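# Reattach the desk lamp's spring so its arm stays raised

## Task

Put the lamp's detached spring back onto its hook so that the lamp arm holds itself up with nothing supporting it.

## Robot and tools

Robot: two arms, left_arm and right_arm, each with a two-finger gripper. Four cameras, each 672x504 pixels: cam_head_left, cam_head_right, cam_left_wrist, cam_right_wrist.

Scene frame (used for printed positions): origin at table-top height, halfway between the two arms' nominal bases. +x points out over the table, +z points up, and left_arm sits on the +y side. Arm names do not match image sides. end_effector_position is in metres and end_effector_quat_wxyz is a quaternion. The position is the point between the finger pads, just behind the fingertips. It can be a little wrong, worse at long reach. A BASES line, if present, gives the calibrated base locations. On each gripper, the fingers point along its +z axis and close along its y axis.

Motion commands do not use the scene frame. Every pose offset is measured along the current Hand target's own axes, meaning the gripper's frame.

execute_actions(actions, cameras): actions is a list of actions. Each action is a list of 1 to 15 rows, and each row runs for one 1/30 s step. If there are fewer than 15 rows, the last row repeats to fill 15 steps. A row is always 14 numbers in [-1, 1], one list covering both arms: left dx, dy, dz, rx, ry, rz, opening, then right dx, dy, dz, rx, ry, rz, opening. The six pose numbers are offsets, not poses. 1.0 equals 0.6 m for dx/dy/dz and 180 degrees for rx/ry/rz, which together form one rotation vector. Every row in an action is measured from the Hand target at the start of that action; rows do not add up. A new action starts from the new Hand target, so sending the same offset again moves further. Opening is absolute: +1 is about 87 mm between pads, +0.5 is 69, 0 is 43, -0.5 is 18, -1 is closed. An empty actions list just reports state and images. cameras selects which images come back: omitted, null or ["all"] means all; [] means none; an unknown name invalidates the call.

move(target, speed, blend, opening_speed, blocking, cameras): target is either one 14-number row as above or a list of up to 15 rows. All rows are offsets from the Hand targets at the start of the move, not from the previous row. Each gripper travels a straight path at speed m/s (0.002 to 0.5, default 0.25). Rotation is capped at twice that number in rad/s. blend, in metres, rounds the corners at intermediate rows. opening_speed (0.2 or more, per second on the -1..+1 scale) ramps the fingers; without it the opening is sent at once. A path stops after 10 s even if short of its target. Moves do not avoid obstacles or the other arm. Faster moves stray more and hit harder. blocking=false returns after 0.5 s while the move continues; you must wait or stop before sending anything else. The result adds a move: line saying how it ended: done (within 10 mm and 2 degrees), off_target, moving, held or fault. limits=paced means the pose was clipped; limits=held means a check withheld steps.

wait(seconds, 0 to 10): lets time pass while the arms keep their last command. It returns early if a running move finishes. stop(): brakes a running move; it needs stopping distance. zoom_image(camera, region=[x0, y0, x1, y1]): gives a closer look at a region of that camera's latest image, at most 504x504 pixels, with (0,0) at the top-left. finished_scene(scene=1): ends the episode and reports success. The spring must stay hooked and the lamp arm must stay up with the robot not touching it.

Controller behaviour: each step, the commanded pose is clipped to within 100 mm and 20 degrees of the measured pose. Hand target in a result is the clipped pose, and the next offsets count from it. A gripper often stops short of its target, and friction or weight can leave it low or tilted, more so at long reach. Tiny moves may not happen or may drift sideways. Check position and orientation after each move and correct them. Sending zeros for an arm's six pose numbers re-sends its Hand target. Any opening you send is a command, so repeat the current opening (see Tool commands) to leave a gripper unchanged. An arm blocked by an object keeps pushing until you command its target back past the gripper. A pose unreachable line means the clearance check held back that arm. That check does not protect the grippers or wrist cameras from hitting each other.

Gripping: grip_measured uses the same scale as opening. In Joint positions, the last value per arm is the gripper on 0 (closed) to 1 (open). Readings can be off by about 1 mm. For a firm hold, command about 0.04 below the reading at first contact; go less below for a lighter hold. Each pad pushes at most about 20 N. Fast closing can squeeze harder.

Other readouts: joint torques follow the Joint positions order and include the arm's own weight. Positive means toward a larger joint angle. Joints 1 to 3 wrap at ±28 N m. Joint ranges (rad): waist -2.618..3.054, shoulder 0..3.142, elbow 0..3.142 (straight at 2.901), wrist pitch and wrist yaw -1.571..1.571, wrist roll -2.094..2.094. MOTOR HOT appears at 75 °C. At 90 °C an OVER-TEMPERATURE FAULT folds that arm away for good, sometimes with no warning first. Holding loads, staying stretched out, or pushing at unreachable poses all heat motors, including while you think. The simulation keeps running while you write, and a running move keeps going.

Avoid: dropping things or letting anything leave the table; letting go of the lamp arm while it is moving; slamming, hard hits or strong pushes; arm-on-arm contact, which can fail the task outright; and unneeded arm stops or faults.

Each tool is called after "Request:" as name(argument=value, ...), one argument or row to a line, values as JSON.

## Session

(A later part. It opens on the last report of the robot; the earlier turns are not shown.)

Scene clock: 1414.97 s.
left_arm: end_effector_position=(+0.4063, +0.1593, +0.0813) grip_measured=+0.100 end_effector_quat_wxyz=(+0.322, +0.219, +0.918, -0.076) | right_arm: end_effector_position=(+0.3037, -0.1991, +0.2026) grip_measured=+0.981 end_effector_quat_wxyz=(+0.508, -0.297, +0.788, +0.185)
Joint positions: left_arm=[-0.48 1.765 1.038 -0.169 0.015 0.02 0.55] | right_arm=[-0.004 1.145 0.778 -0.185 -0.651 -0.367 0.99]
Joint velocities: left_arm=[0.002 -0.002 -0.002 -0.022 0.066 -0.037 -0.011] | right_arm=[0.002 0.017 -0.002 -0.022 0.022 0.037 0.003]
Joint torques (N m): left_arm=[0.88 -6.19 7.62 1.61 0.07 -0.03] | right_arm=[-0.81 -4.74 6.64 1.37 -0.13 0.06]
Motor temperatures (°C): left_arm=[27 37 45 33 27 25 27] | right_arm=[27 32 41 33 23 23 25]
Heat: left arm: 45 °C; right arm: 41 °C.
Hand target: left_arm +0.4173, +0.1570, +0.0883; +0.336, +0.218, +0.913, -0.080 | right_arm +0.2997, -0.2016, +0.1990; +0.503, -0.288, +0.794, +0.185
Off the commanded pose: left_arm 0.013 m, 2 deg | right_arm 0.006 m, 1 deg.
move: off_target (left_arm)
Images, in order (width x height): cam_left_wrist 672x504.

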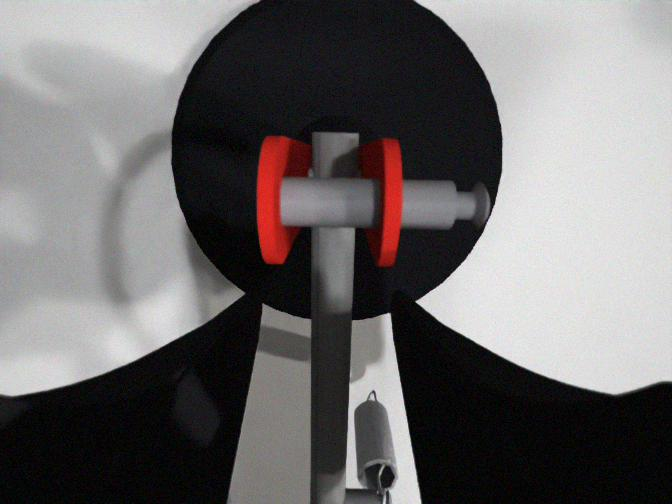

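Request:
move(
  target=[0, 0, 0, 0, 0, 0, -0.74, 0, 0, 0, 0, 0, 0, 1],
  speed=0.06,
  opening_speed=0.6,
  cameras=["cam_left_wrist"],
)

Scene clock: 1419.00 s.
left_arm: end_effector_position=(+0.4060, +0.1586, +0.0813) grip_measured=-0.660 end_effector_quat_wxyz=(+0.322, +0.220, +0.917, -0.078) | right_arm: end_effector_position=(+0.3037, -0.1991, +0.2026) grip_measured=+0.981 end_effector_quat_wxyz=(+0.508, -0.297, +0.788, +0.185)
Joint positions: left_arm=[-0.48 1.765 1.038 -0.169 0.02 0.022 0.17] | right_arm=[-0.004 1.145 0.778 -0.185 -0.651 -0.367 0.99]
Joint velocities: left_arm=[0.017 0.002 -0.007 0.007 -0.022 0.037 -0.002] | right_arm=[-0.012 0.012 -0.012 0.095 -0.095 0.022 -0.034]
Joint torques (N m): left_arm=[0.88 -6.17 7.62 1.61 0.03 -0.05] | right_arm=[-0.81 -4.74 6.64 1.38 -0.13 0.06]
Motor temperatures (°C): left_arm=[27 37 45 33 27 25 27] | right_arm=[27 32 41 33 23 23 25]
Heat: left arm: 45 °C; right arm: 41 °C.
Hand target: left_arm +0.4173, +0.1570, +0.0883; +0.335, +0.218, +0.913, -0.080 | right_arm +0.2997, -0.2016, +0.1990; +0.503, -0.288, +0.794, +0.185
Off the commanded pose: left_arm 0.013 m, 2 deg | right_arm 0.006 m, 1 deg.
move: off_target (left_arm)
Images, in order (width x height): cam_left_wrist 672x504.

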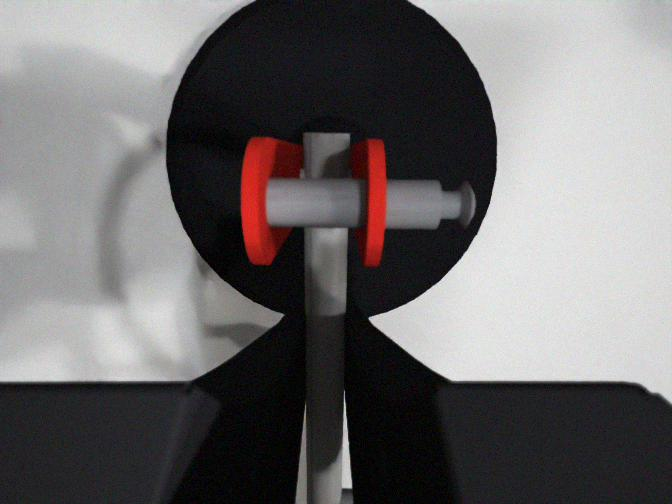

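Request:
move(
  target=[-0.0978, -0.1903, 0.083, -0.0144, 0, -0.0169, -0.74, 0, 0, 0, 0, 0, 0, 1],
  speed=0.08,
  cameras=["cam_left_wrist", "cam_head_left"],
)

Scene clock: 1426.87 s.
left_arm: end_effector_position=(+0.4331, +0.0580, +0.0806) grip_measured=-0.659 end_effector_quat_wxyz=(+0.324, +0.173, +0.930, -0.019) | right_arm: end_effector_position=(+0.3037, -0.1991, +0.2026) grip_measured=+0.981 end_effector_quat_wxyz=(+0.508, -0.297, +0.788, +0.185)
Joint positions: left_arm=[-0.723 2.067 1.47 -0.362 -0.266 -0.232 0.17] | right_arm=[-0.004 1.145 0.778 -0.185 -0.651 -0.367 0.99]
Joint velocities: left_arm=[0.002 0.002 -0.012 -0.037 -0.007 0.037 0.005] | right_arm=[0.002 0.012 -0.007 -0.051 0.037 0.051 0.003]
Joint torques (N m): left_arm=[-3.15 -7.46 8.17 1.93 0.48 -0.28] | right_arm=[-0.83 -4.72 6.63 1.38 -0.13 0.06]
Motor temperatures (°C): left_arm=[27 37 45 33 27 25 27] | right_arm=[27 32 41 33 23 23 25]
Heat: left arm: 45 °C; right arm: 41 °C.
Hand target: left_arm +0.4331, +0.0198, +0.0842; +0.336, +0.186, +0.921, -0.069 | right_arm +0.2997, -0.2016, +0.1990; +0.503, -0.288, +0.794, +0.185
Off the commanded pose: left_arm 0.039 m, 6 deg | right_arm 0.006 m, 1 deg.
move: off_target (left_arm)
Images, in order (width x height): cam_head_left 672x504, cam_left_wrist 672x504.

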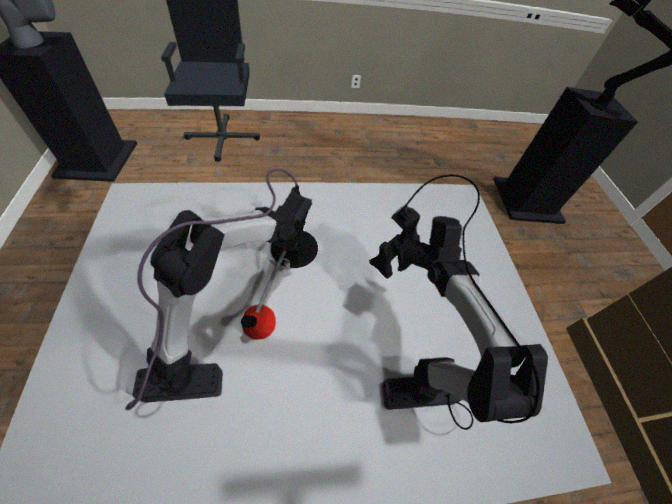

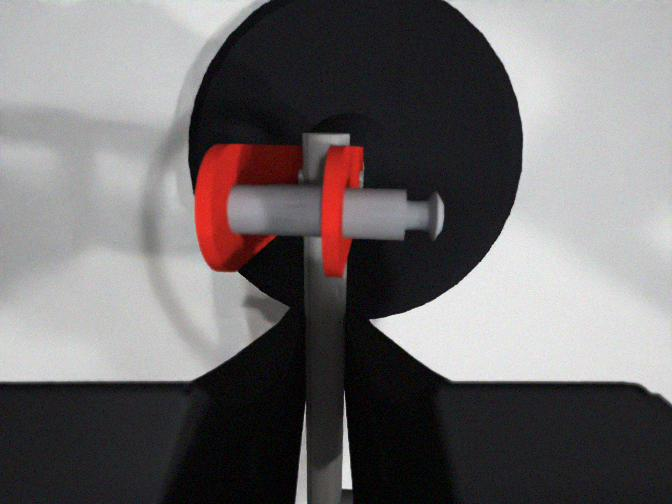

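Request:
move(
  target=[0.0113, 0.0622, -0.0105, -0.0311, 0.0143, 0.0015, -0.74, 0, 0, 0, 0, 0, 0, 1],
  speed=0.08,
  cameras=[],
)

Request:
move(
  target=[0, 0, 0, 0, 0, 0, 0.1, 0, 0, 0, 0, 0, 0, 1],
  speed=0.05,
  opening_speed=0.6,
  cameras=["cam_left_wrist"],
)

Scene clock: 1438.60 s.
left_arm: end_effector_position=(+0.4334, +0.0596, +0.0811) grip_measured=-0.660 end_effector_quat_wxyz=(+0.323, +0.172, +0.931, -0.016) | right_arm: end_effector_position=(+0.3037, -0.1991, +0.2026) grip_measured=+0.981 end_effector_quat_wxyz=(+0.508, -0.297, +0.788, +0.185)
Joint positions: left_arm=[-0.721 2.067 1.474 -0.37 -0.269 -0.232 0.17] | right_arm=[-0.004 1.145 0.778 -0.185 -0.651 -0.367 0.99]
Joint velocities: left_arm=[0.002 -0.022 -0.007 0.007 -0.081 -0.007 -0.008] | right_arm=[-0.022 -0.002 -0.007 -0.007 -0.037 -0.022 0.029]
Joint torques (N m): left_arm=[0.66 -8.34 7.95 1.3 -0.07 -0.05] | right_arm=[-0.83 -4.74 6.64 1.38 -0.13 0.07]
Motor temperatures (°C): left_arm=[27 37 45 34 27 25 27] | right_arm=[27 32 41 33 23 23 25]
Heat: left arm: 45 °C; right arm: 41 °C.
Hand target: left_arm +0.4393, +0.0577, +0.0852; +0.325, +0.173, +0.930, -0.019 | right_arm +0.2997, -0.2016, +0.1990; +0.503, -0.288, +0.794, +0.185
Off the commanded pose: left_arm 0.007 m, 0 deg | right_arm 0.006 m, 1 deg.
move: done
No camera images: "cameras" was empty.

Scene clock: 1440.23 s.
left_arm: end_effector_position=(+0.4328, +0.0600, +0.0808) grip_measured=+0.100 end_effector_quat_wxyz=(+0.321, +0.173, +0.931, -0.016) | right_arm: end_effector_position=(+0.3037, -0.1991, +0.2026) grip_measured=+0.981 end_effector_quat_wxyz=(+0.508, -0.297, +0.788, +0.185)
Joint positions: left_arm=[-0.721 2.067 1.474 -0.373 -0.269 -0.232 0.55] | right_arm=[-0.004 1.145 0.778 -0.185 -0.651 -0.367 0.99]
Joint velocities: left_arm=[-0.002 0.007 -0.012 0.022 -0.007 -0.022 -0.001] | right_arm=[0.002 -0.017 0.012 -0.051 0.007 -0.007 -0.008]
Joint torques (N m): left_arm=[0.66 -8.35 7.98 1.32 -0.08 -0.05] | right_arm=[-0.8 -4.72 6.64 1.38 -0.12 0.07]
Motor temperatures (°C): left_arm=[27 38 45 34 27 25 27] | right_arm=[27 32 41 33 23 23 25]
Heat: left arm: 45 °C; right arm: 41 °C.
Hand target: left_arm +0.4394, +0.0576, +0.0853; +0.325, +0.172, +0.930, -0.019 | right_arm +0.2997, -0.2016, +0.1990; +0.503, -0.288, +0.794, +0.185
Off the commanded pose: left_arm 0.008 m, 1 deg | right_arm 0.006 m, 1 deg.
move: done
Images, in order (width x height): cam_left_wrist 672x504.

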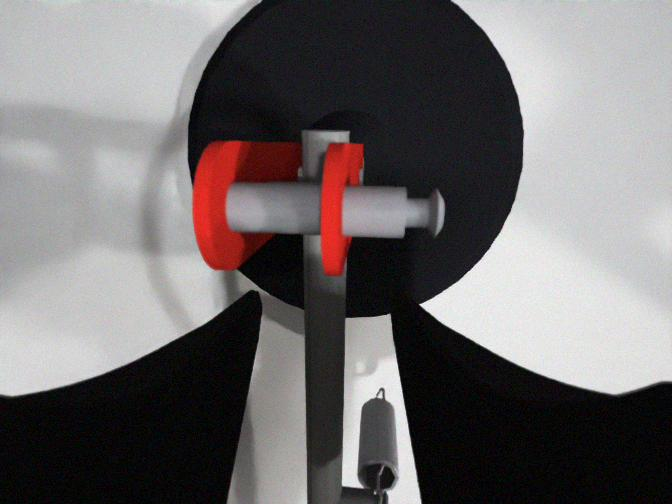

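Request:
move(
  target=[0, 0, -0.2, 0, 0, 0, 0.1, 0, 0, 0, 0, 0, 0, 1],
  speed=0.12,
  cameras=["cam_left_wrist"],
)

Scene clock: 1444.30 s.
left_arm: end_effector_position=(+0.3680, +0.0751, +0.1649) grip_measured=+0.100 end_effector_quat_wxyz=(+0.310, +0.177, +0.934, -0.011) | right_arm: end_effector_position=(+0.3037, -0.1991, +0.2026) grip_measured=+0.981 end_effector_quat_wxyz=(+0.508, -0.297, +0.788, +0.185)
Joint positions: left_arm=[-0.798 1.798 1.461 -0.673 -0.307 -0.298 0.55] | right_arm=[-0.004 1.145 0.778 -0.185 -0.651 -0.367 0.99]
Joint velocities: left_arm=[-0.002 0.007 -0.017 0.037 0.051 -0.022 -0.021] | right_arm=[-0.002 -0.012 0.002 0.081 -0.051 0.007 0.008]
Joint torques (N m): left_arm=[-0.5 -9.73 6.76 1.26 -0.22 -0.18] | right_arm=[-0.81 -4.74 6.63 1.38 -0.13 0.07]
Motor temperatures (°C): left_arm=[27 38 45 33 27 25 27] | right_arm=[27 32 41 33 23 23 25]
Heat: left arm: 45 °C; right arm: 41 °C.
Hand target: left_arm +0.3673, +0.0730, +0.1805; +0.325, +0.172, +0.930, -0.019 | right_arm +0.2997, -0.2016, +0.1990; +0.503, -0.288, +0.794, +0.185
Off the commanded pose: left_arm 0.015 m, 2 deg | right_arm 0.006 m, 1 deg.
move: off_target (left_arm)
Images, in order (width x height): cam_left_wrist 672x504.

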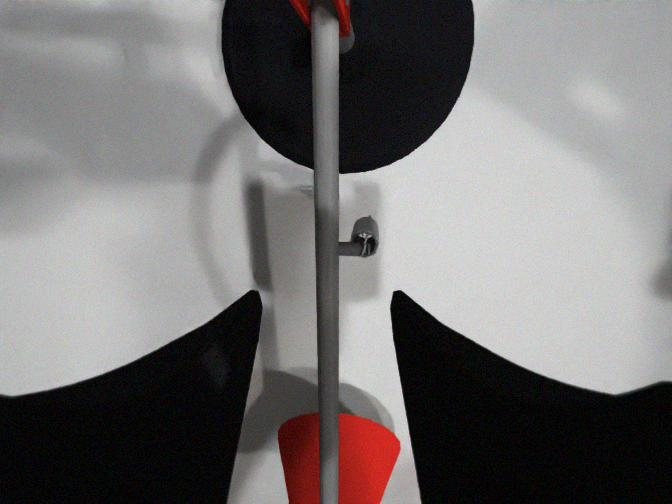

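Request:
move(
  target=[
    [0.0293, 0.1558, -0.1547, 0.0776, -0.0708, 0.0455, 0.1, 0, 0, 0, 0, 0, 0, 1],
    [0.1152, 0.2025, -0.132, 0.1351, -0.2187, 0.2302, 0.1, 0, 0, 0, 0, 0, 0, 1],
  ],
  speed=0.2,
  blend=[0.03, 0],
  cameras=["cam_left_wrist", "cam_head_left", "cam_head_right"],
)

Scene clock: 1494.43 s.
left_arm: end_effector_position=(+0.3062, +0.2217, +0.2119) grip_measured=+0.100 end_effector_quat_wxyz=(+0.542, +0.530, +0.633, -0.155) | right_arm: end_effector_position=(+0.3037, -0.1991, +0.2026) grip_measured=+0.981 end_effector_quat_wxyz=(+0.508, -0.297, +0.788, +0.185)
Joint positions: left_arm=[-0.057 0.948 0.618 -0.266 0.866 0.894 0.55] | right_arm=[-0.004 1.145 0.778 -0.185 -0.651 -0.367 0.99]
Joint velocities: left_arm=[0.007 0.012 0.002 0.007 0.066 0.037 -0.001] | right_arm=[0.007 -0.012 0.002 -0.081 0.022 0.022 -0.018]
Joint torques (N m): left_arm=[0.9 -1.76 6.15 1.79 0.3 -0.05] | right_arm=[-0.84 -4.74 6.63 1.38 -0.13 0.07]
Motor temperatures (°C): left_arm=[27 42 44 31 27 25 27] | right_arm=[27 32 41 33 23 23 25]
Heat: left arm: 44 °C; right arm: 41 °C.
Hand target: left_arm +0.3099, +0.2229, +0.2168; +0.552, +0.532, +0.625, -0.148 | right_arm +0.2997, -0.2016, +0.1990; +0.503, -0.288, +0.794, +0.185
Off the commanded pose: left_arm 0.004 m, 2 deg | right_arm 0.006 m, 1 deg.
move: done
Images, in order (width x height): cam_head_left 672x504, cam_head_right 672x504, cam_left_wrist 672x504.

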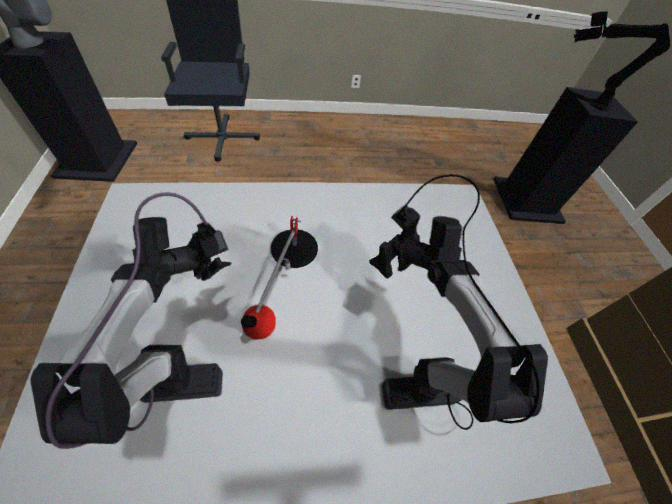

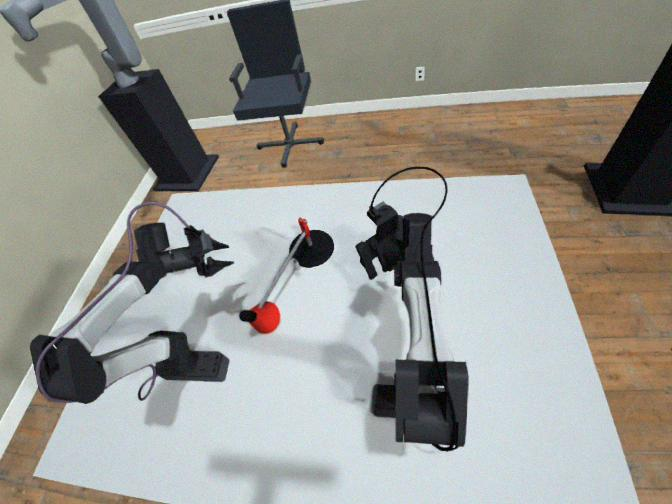

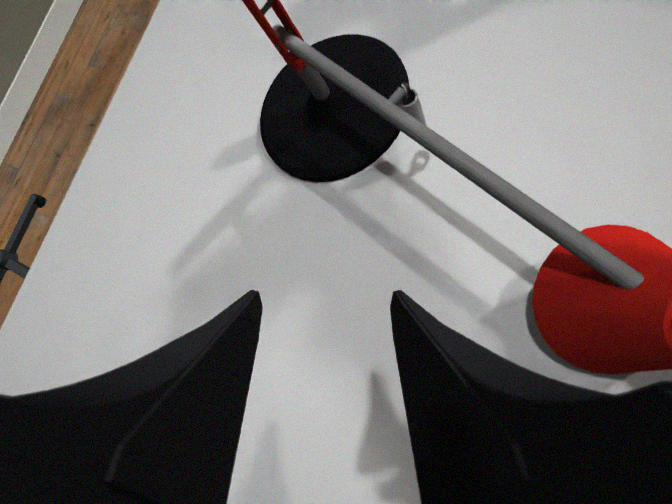

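Request:
execute_actions(
  actions=[],
)

Scene clock: 1513.53 s.
left_arm: end_effector_position=(+0.3062, +0.2215, +0.2121) grip_measured=+0.100 end_effector_quat_wxyz=(+0.542, +0.530, +0.633, -0.156) | right_arm: end_effector_position=(+0.3037, -0.1991, +0.2026) grip_measured=+0.981 end_effector_quat_wxyz=(+0.508, -0.297, +0.788, +0.185)
Joint positions: left_arm=[-0.057 0.948 0.618 -0.266 0.867 0.895 0.55] | right_arm=[-0.004 1.145 0.778 -0.185 -0.651 -0.367 0.99]
Joint velocities: left_arm=[0.002 -0.012 -0.007 -0.037 0.037 0.007 0.004] | right_arm=[-0.007 -0.002 -0.002 -0.007 0.007 -0.022 -0.003]
Joint torques (N m): left_arm=[0.88 -1.77 6.15 1.79 0.3 -0.06] | right_arm=[-0.84 -4.71 6.63 1.38 -0.13 0.07]
Motor temperatures (°C): left_arm=[27 39 44 32 27 25 27] | right_arm=[27 32 41 33 23 23 25]
Heat: left arm: 44 °C; right arm: 41 °C.
Hand target: left_arm +0.3099, +0.2229, +0.2168; +0.552, +0.532, +0.625, -0.148 | right_arm +0.2997, -0.2016, +0.1990; +0.503, -0.288, +0.794, +0.185
Tool commands: left_gripper/opening=+0.1 right_gripper/opening=+1.0
Off the commanded pose: left_arm 0.004 m, 2 deg | right_arm 0.006 m, 1 deg.

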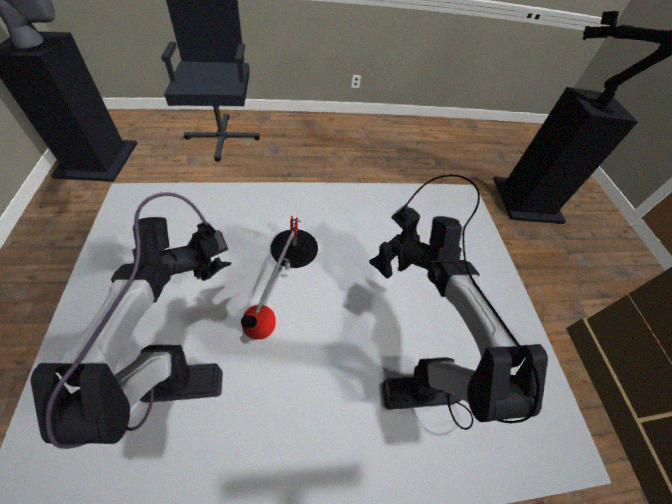

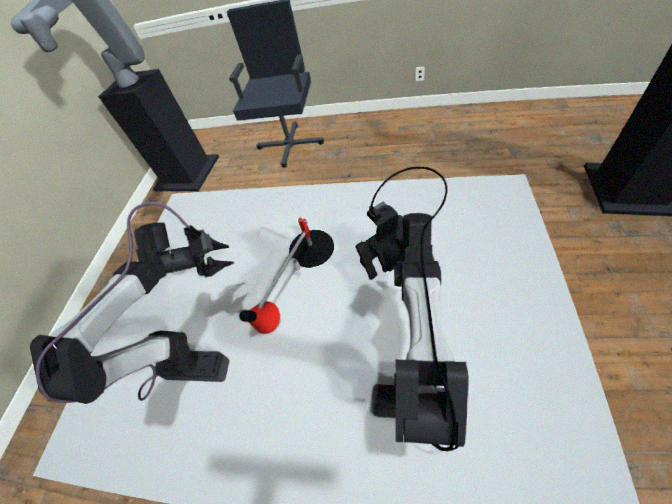

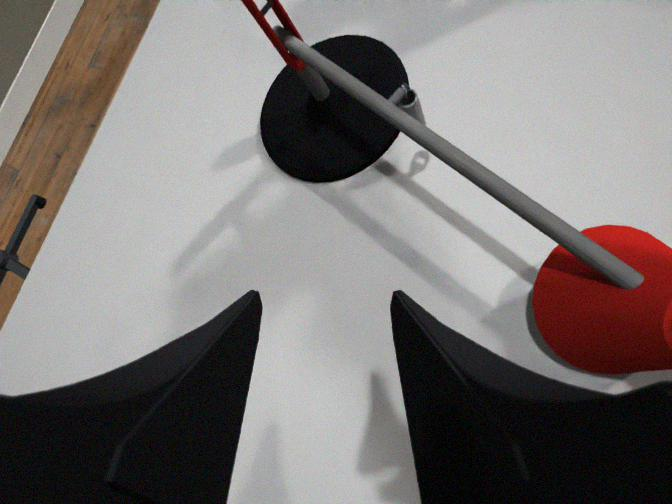

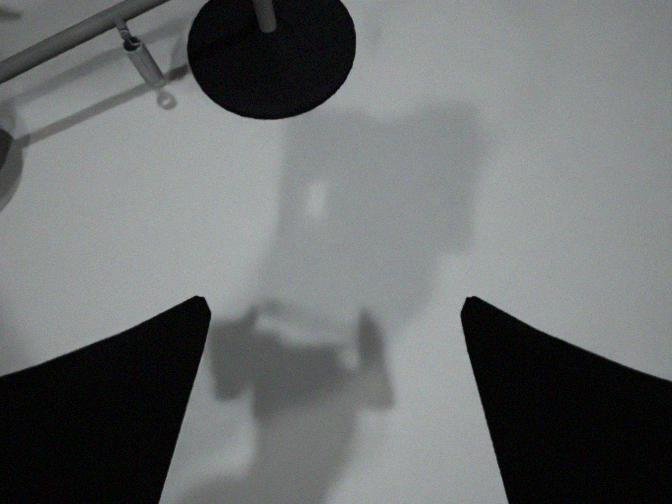

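Request:
zoom_image(
  camera="cam_head_left",
  region=[200, 190, 360, 350],
)

Request:
zoom_image(
  camera="cam_left_wrist",
  region=[230, 0, 672, 380],
)

Scaled by 3.150 from the camera's 672x504 image, which has a finer 960x720 frame.

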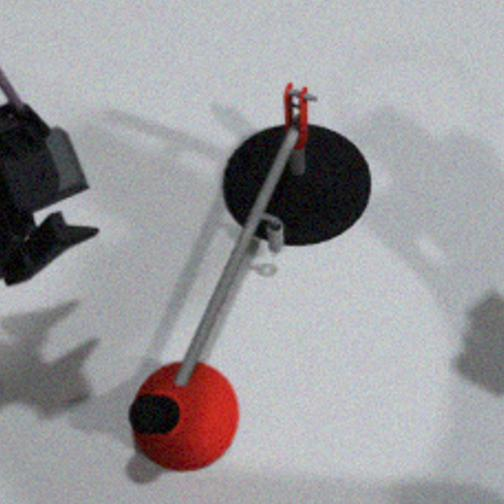

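Scaled by 1.140 from the camera's 672x504 image, which has a finer 960x720 frame.

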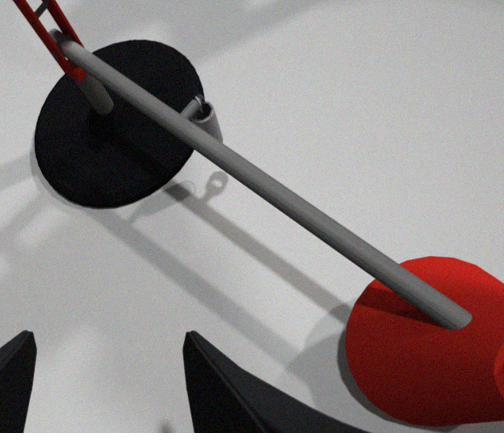

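Request:
move(
  target=[-0.0229, -0.0467, 0.0585, 0.0853, -0.0032, -0.7064, 0.1, 0, 0, 0, 0, 0, 0, 1],
  speed=0.25,
)

Scene clock: 1696.23 s.
left_arm: end_effector_position=(+0.3028, +0.1809, +0.2035) grip_measured=+0.100 end_effector_quat_wxyz=(+0.054, -0.269, +0.732, -0.623) | right_arm: end_effector_position=(+0.3037, -0.1991, +0.2026) grip_measured=+0.981 end_effector_quat_wxyz=(+0.508, -0.297, +0.788, +0.185)
Joint positions: left_arm=[0.029 1.382 0.503 0.328 1.141 -1.328 0.55] | right_arm=[-0.004 1.145 0.778 -0.185 -0.651 -0.367 0.99]
Joint velocities: left_arm=[-0.002 -0.002 0.007 -0.022 -0.081 0.007 0.006] | right_arm=[0.007 -0.002 -0.017 -0.066 0.022 0.007 -0.018]
Joint torques (N m): left_arm=[-0.18 -3.19 5.05 1.79 0.26 -0.1] | right_arm=[-0.81 -4.72 6.65 1.38 -0.12 0.06]
Motor temperatures (°C): left_arm=[27 32 43 34 27 25 26] | right_arm=[27 31 41 33 23 23 25]
Heat: left arm: 43 °C; right arm: 41 °C.
Hand target: left_arm +0.3030, +0.1798, +0.2038; +0.054, -0.265, +0.731, -0.626 | right_arm +0.2997, -0.2016, +0.1990; +0.503, -0.288, +0.794, +0.185
Off the commanded pose: left_arm 0.003 m, 1 deg | right_arm 0.006 m, 1 deg.
move: done

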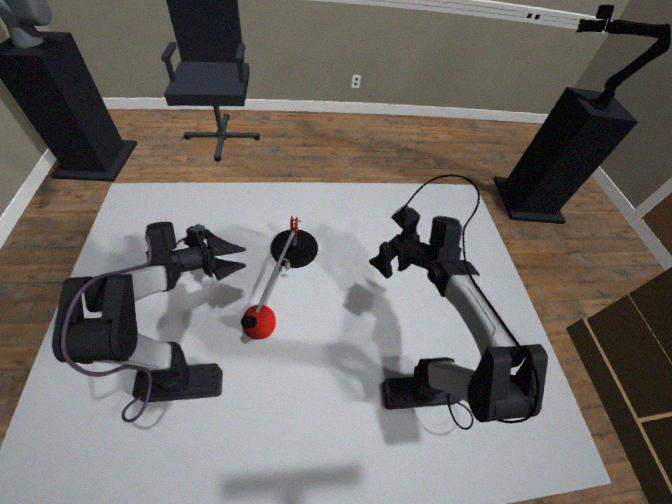

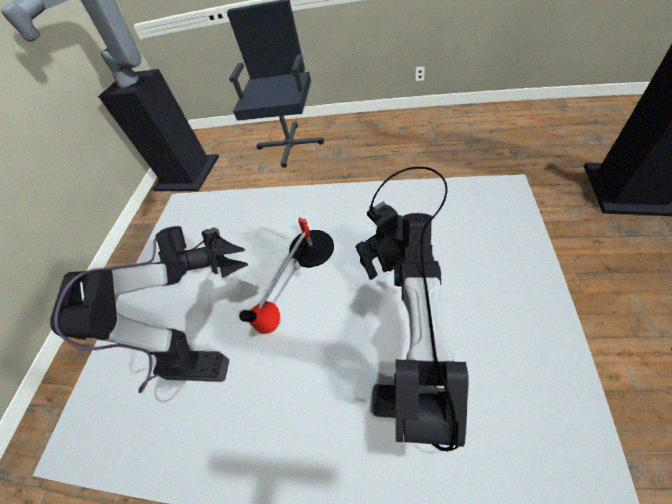

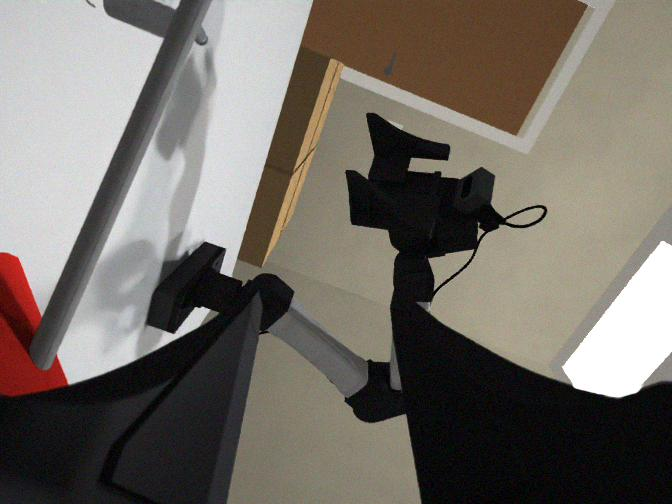

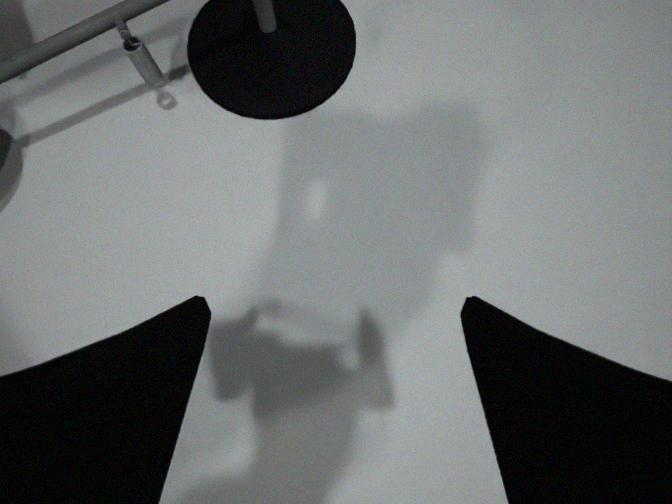

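Request:
zoom_image(
  camera="cam_head_left",
  region=[130, 190, 340, 350],
)

Request:
zoom_image(
  camera="cam_head_right",
  region=[140, 190, 350, 350],
)

Scaled by 2.400 from the camera's 672x504 image, which has a finer 960x720 frame.

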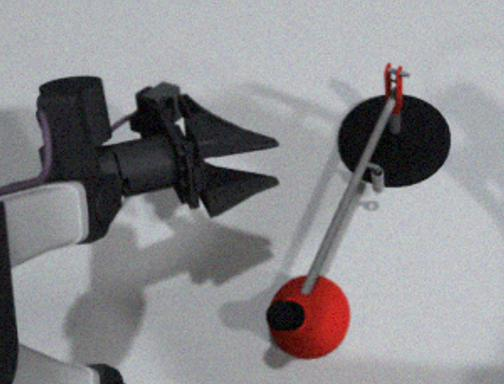

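Scaled by 2.400 from the camera's 672x504 image, which has a finer 960x720 frame.

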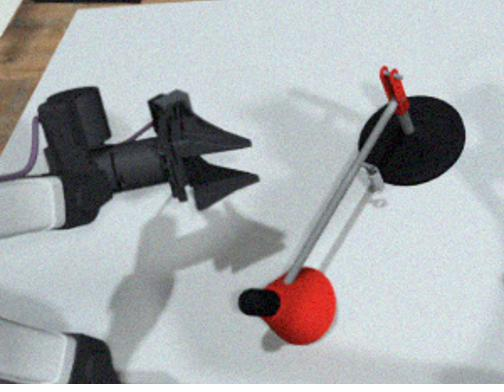

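Request:
move(
  target=[-0.033, 0.1447, 0.0501, 0, 0, 0, 0.1, 0, 0, 0, 0, 0, 0, 1],
  speed=0.15,
)

Scene clock: 1708.23 s.
left_arm: end_effector_position=(+0.3049, +0.1718, +0.1096) grip_measured=+0.100 end_effector_quat_wxyz=(+0.052, -0.268, +0.732, -0.625) | right_arm: end_effector_position=(+0.3037, -0.1991, +0.2026) grip_measured=+0.981 end_effector_quat_wxyz=(+0.508, -0.297, +0.788, +0.185)
Joint positions: left_arm=[-0.009 1.872 0.364 1.002 1.115 -1.376 0.55] | right_arm=[-0.004 1.145 0.778 -0.185 -0.651 -0.367 0.99]
Joint velocities: left_arm=[0.017 -0.002 -0.017 -0.007 0.051 0.022 -0.001] | right_arm=[0.012 0.007 -0.017 -0.007 0.022 -0.022 -0.008]
Joint torques (N m): left_arm=[-0.65 -4.49 2.67 1.83 0.15 -0.09] | right_arm=[-0.84 -4.71 6.65 1.38 -0.13 0.06]
Motor temperatures (°C): left_arm=[27 32 43 35 27 25 26] | right_arm=[27 31 41 33 23 23 25]
Heat: left arm: 43 °C; right arm: 41 °C.
Hand target: left_arm +0.3046, +0.1697, +0.1092; +0.054, -0.265, +0.731, -0.626 | right_arm +0.2997, -0.2016, +0.1990; +0.503, -0.288, +0.794, +0.185
Off the commanded pose: left_arm 0.003 m, 0 deg | right_arm 0.006 m, 1 deg.
move: done

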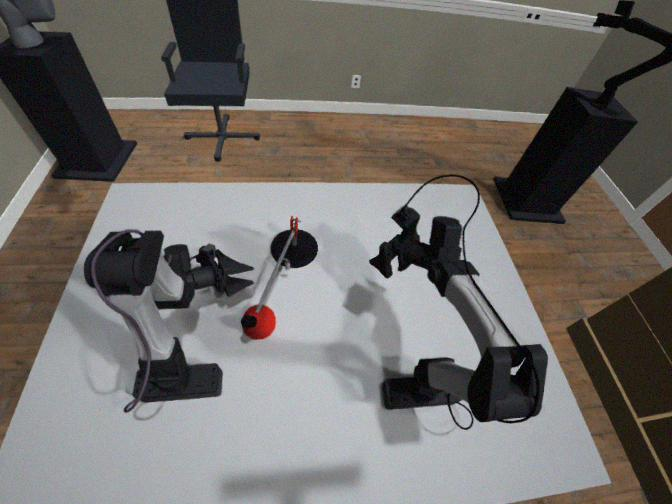

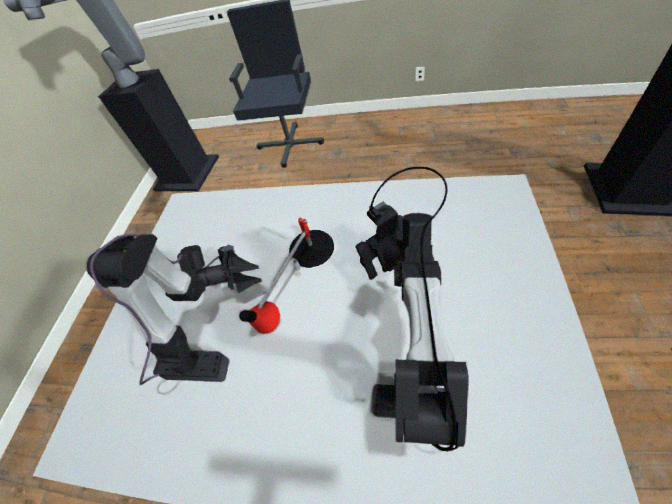

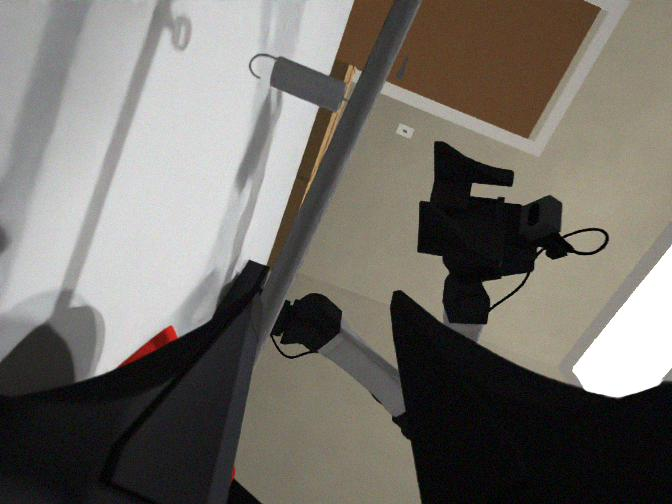

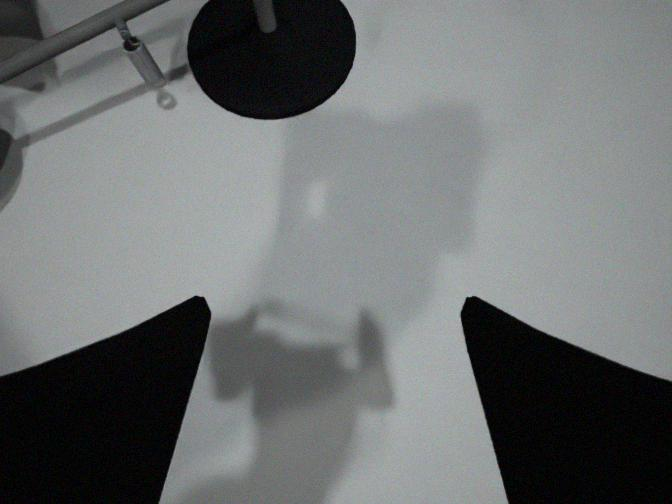

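Request:
move(
  target=[0, -0.005, 0.075, 0, 0, 0, 0.1, 0, 0, 0, 0, 0, 0, 1],
  speed=0.08,
)

Scene clock: 1721.07 s.
left_arm: end_effector_position=(+0.3194, +0.1321, +0.0989) grip_measured=+0.100 end_effector_quat_wxyz=(+0.046, -0.272, +0.734, -0.621) | right_arm: end_effector_position=(+0.3037, -0.1991, +0.2026) grip_measured=+0.981 end_effector_quat_wxyz=(+0.508, -0.297, +0.788, +0.185)
Joint positions: left_arm=[-0.166 1.994 0.421 1.162 0.974 -1.507 0.55] | right_arm=[-0.004 1.145 0.778 -0.185 -0.651 -0.367 0.99]
Joint velocities: left_arm=[0.007 0.002 -0.022 0.007 0.007 -0.022 0.009] | right_arm=[-0.007 0.007 -0.007 0.066 -0.022 -0.022 -0.008]
Joint torques (N m): left_arm=[-0.55 -5.11 3.77 1.95 0.09 -0.08] | right_arm=[-0.81 -4.71 6.63 1.38 -0.13 0.07]
Motor temperatures (°C): left_arm=[27 33 42 36 27 25 26] | right_arm=[27 31 41 33 23 23 25]
Heat: left arm: 42 °C; right arm: 41 °C.
Hand target: left_arm +0.3241, +0.1294, +0.1018; +0.053, -0.265, +0.732, -0.626 | right_arm +0.2997, -0.2016, +0.1990; +0.503, -0.288, +0.794, +0.185
Off the commanded pose: left_arm 0.006 m, 1 deg | right_arm 0.006 m, 1 deg.
move: done

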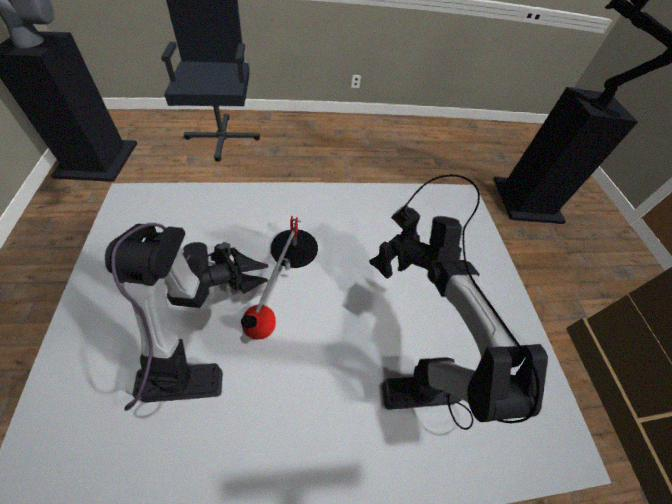

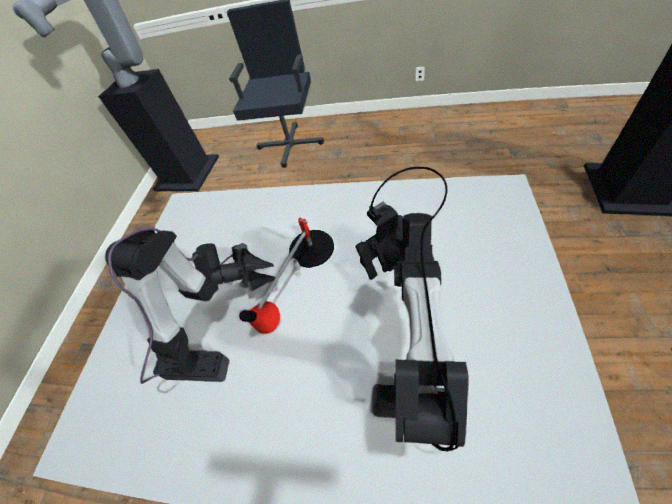

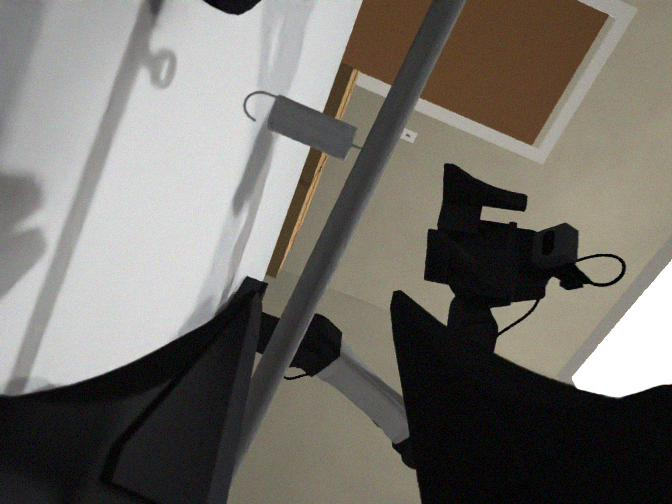

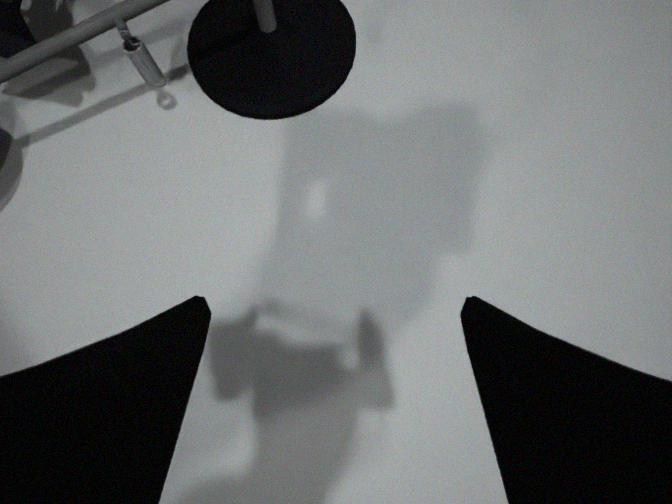

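Request:
move(
  target=[0, -0.0083, 0.0743, 0, 0, 0, 0.1, 0, 0, 0, 0, 0, 0, 1],
  speed=0.06,
)

Scene clock: 1730.60 s.
left_arm: end_effector_position=(+0.3396, +0.0926, +0.0930) grip_measured=+0.100 end_effector_quat_wxyz=(+0.045, -0.272, +0.735, -0.620) | right_arm: end_effector_position=(+0.3037, -0.1991, +0.2026) grip_measured=+0.981 end_effector_quat_wxyz=(+0.508, -0.297, +0.788, +0.185)
Joint positions: left_arm=[-0.296 2.082 0.532 1.196 0.854 -1.58 0.55] | right_arm=[-0.004 1.145 0.778 -0.185 -0.651 -0.367 0.99]
Joint velocities: left_arm=[0.002 0.007 0.002 0.022 0.007 0.022 -0.001] | right_arm=[0.012 0.017 -0.012 -0.037 -0.007 0.081 -0.003]
Joint torques (N m): left_arm=[-0.47 -5.81 3.96 2 0.06 -0.1] | right_arm=[-0.81 -4.74 6.64 1.38 -0.13 0.07]
Motor temperatures (°C): left_arm=[27 33 42 36 27 25 26] | right_arm=[27 31 40 33 23 23 25]
Heat: left arm: 42 °C; right arm: 40 °C.
Hand target: left_arm +0.3440, +0.0895, +0.0965; +0.053, -0.265, +0.732, -0.626 | right_arm +0.2997, -0.2016, +0.1990; +0.503, -0.288, +0.794, +0.185
Off the commanded pose: left_arm 0.007 m, 1 deg | right_arm 0.006 m, 1 deg.
move: done

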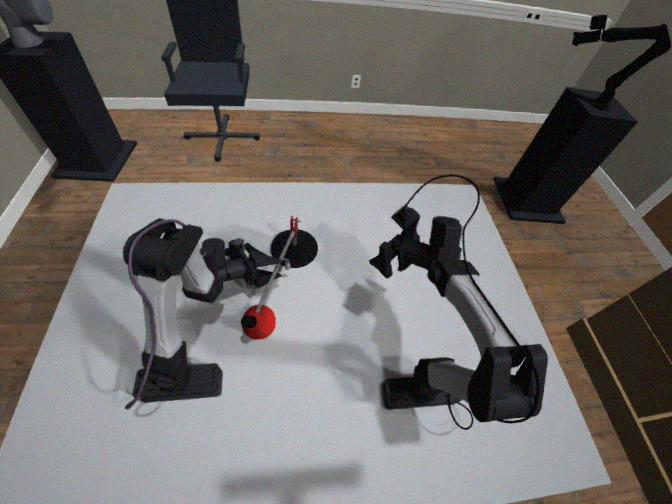

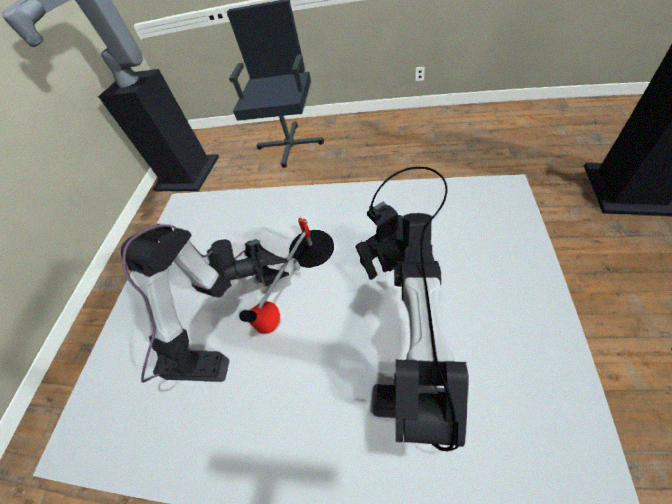

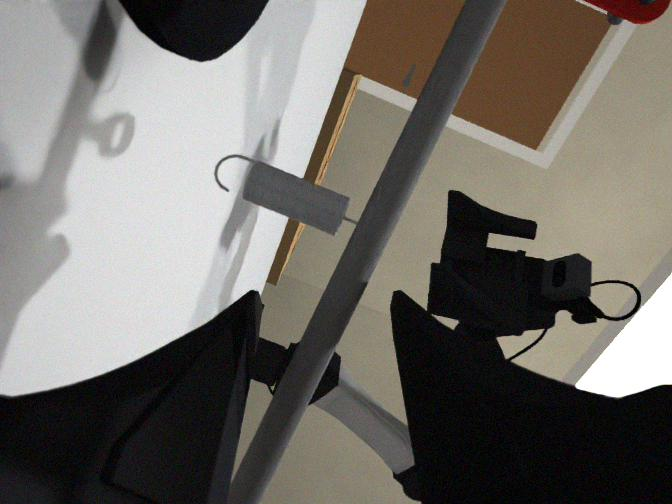

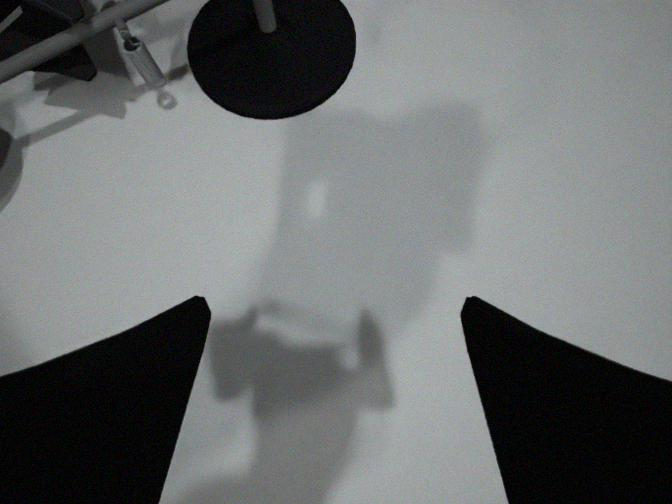

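Request:
zoom_image(
  camera="cam_head_left",
  region=[190, 200, 330, 340],
)

Request:
zoom_image(
  camera="cam_head_right",
  region=[200, 200, 340, 340],
)

Scaled by 3.600 from the camera's 672x504 image, which has a finer 960x720 frame.

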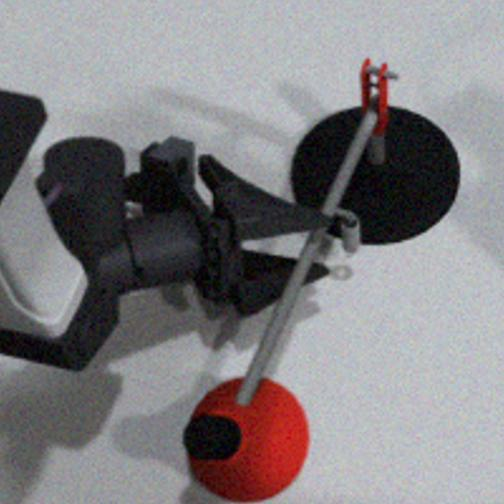

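Scaled by 3.600 from the camera's 672x504 image, which has a finer 960x720 frame.

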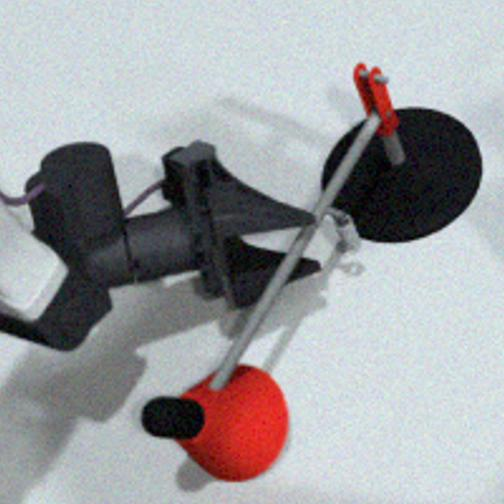

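Request:
move(
  target=[0.0238, -0.1225, -0.0195, -0.0067, 0.0249, -0.0219, -0.1, 0, 0, 0, 0, 0, 0, 1],
  speed=0.06,
  opening_speed=0.4,
)

Scene clock: 1762.53 s.
left_arm: end_effector_position=(+0.3412, +0.0904, +0.1343) grip_measured=-0.099 end_effector_quat_wxyz=(-0.020, -0.302, +0.746, -0.593) | right_arm: end_effector_position=(+0.3037, -0.1991, +0.2026) grip_measured=+0.981 end_effector_quat_wxyz=(+0.508, -0.297, +0.788, +0.185)
Joint positions: left_arm=[-0.289 1.846 0.624 0.724 0.906 -1.585 0.45] | right_arm=[-0.004 1.145 0.778 -0.185 -0.651 -0.367 0.99]
Joint velocities: left_arm=[-0.007 0.007 -0.022 -0.007 -0.037 -0.051 -0.001] | right_arm=[-0.002 -0.007 0.002 -0.066 -0.037 -0.081 0.008]
Joint torques (N m): left_arm=[0.57 -9.99 7.04 2.12 0.53 -0.32] | right_arm=[-0.81 -4.74 6.65 1.37 -0.12 0.07]
Motor temperatures (°C): left_arm=[27 36 41 37 27 25 26] | right_arm=[27 31 40 33 23 23 25]
Heat: left arm: 41 °C; right arm: 40 °C.
Hand target: left_arm +0.3507, +0.0871, +0.1726; +0.000, -0.266, +0.730, -0.629 | right_arm +0.2997, -0.2016, +0.1990; +0.503, -0.288, +0.794, +0.185
Off the commanded pose: left_arm 0.039 m, 6 deg | right_arm 0.006 m, 1 deg.
move: off_target (left_arm)

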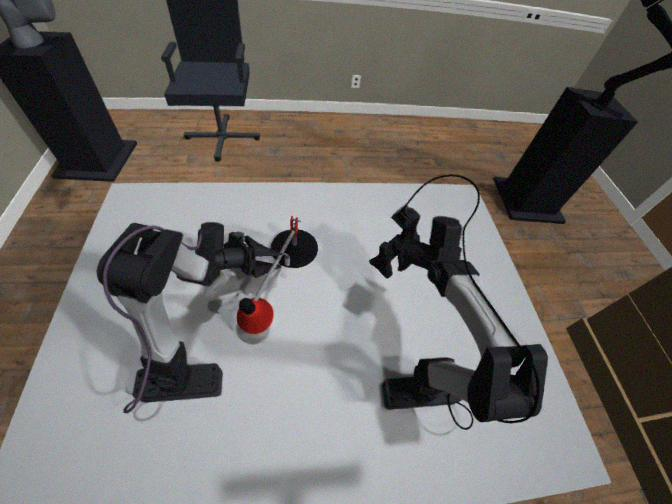

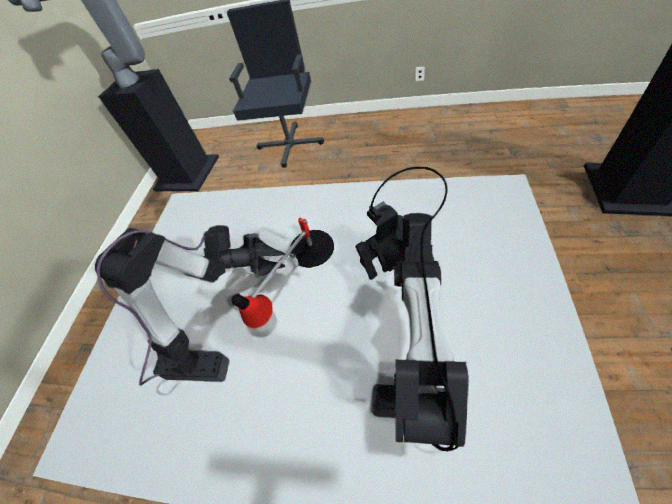

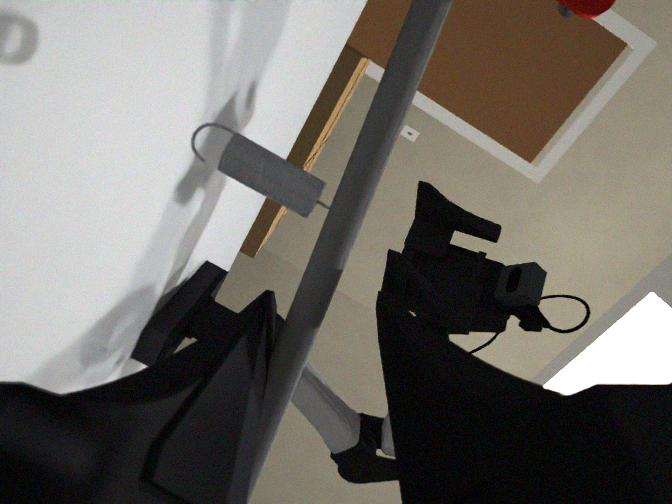

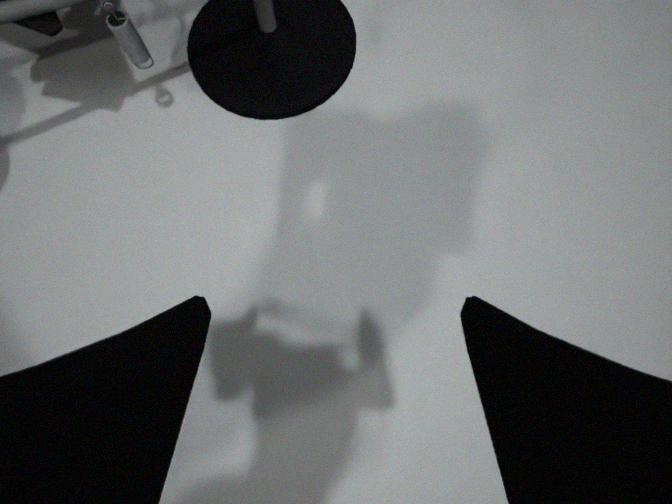

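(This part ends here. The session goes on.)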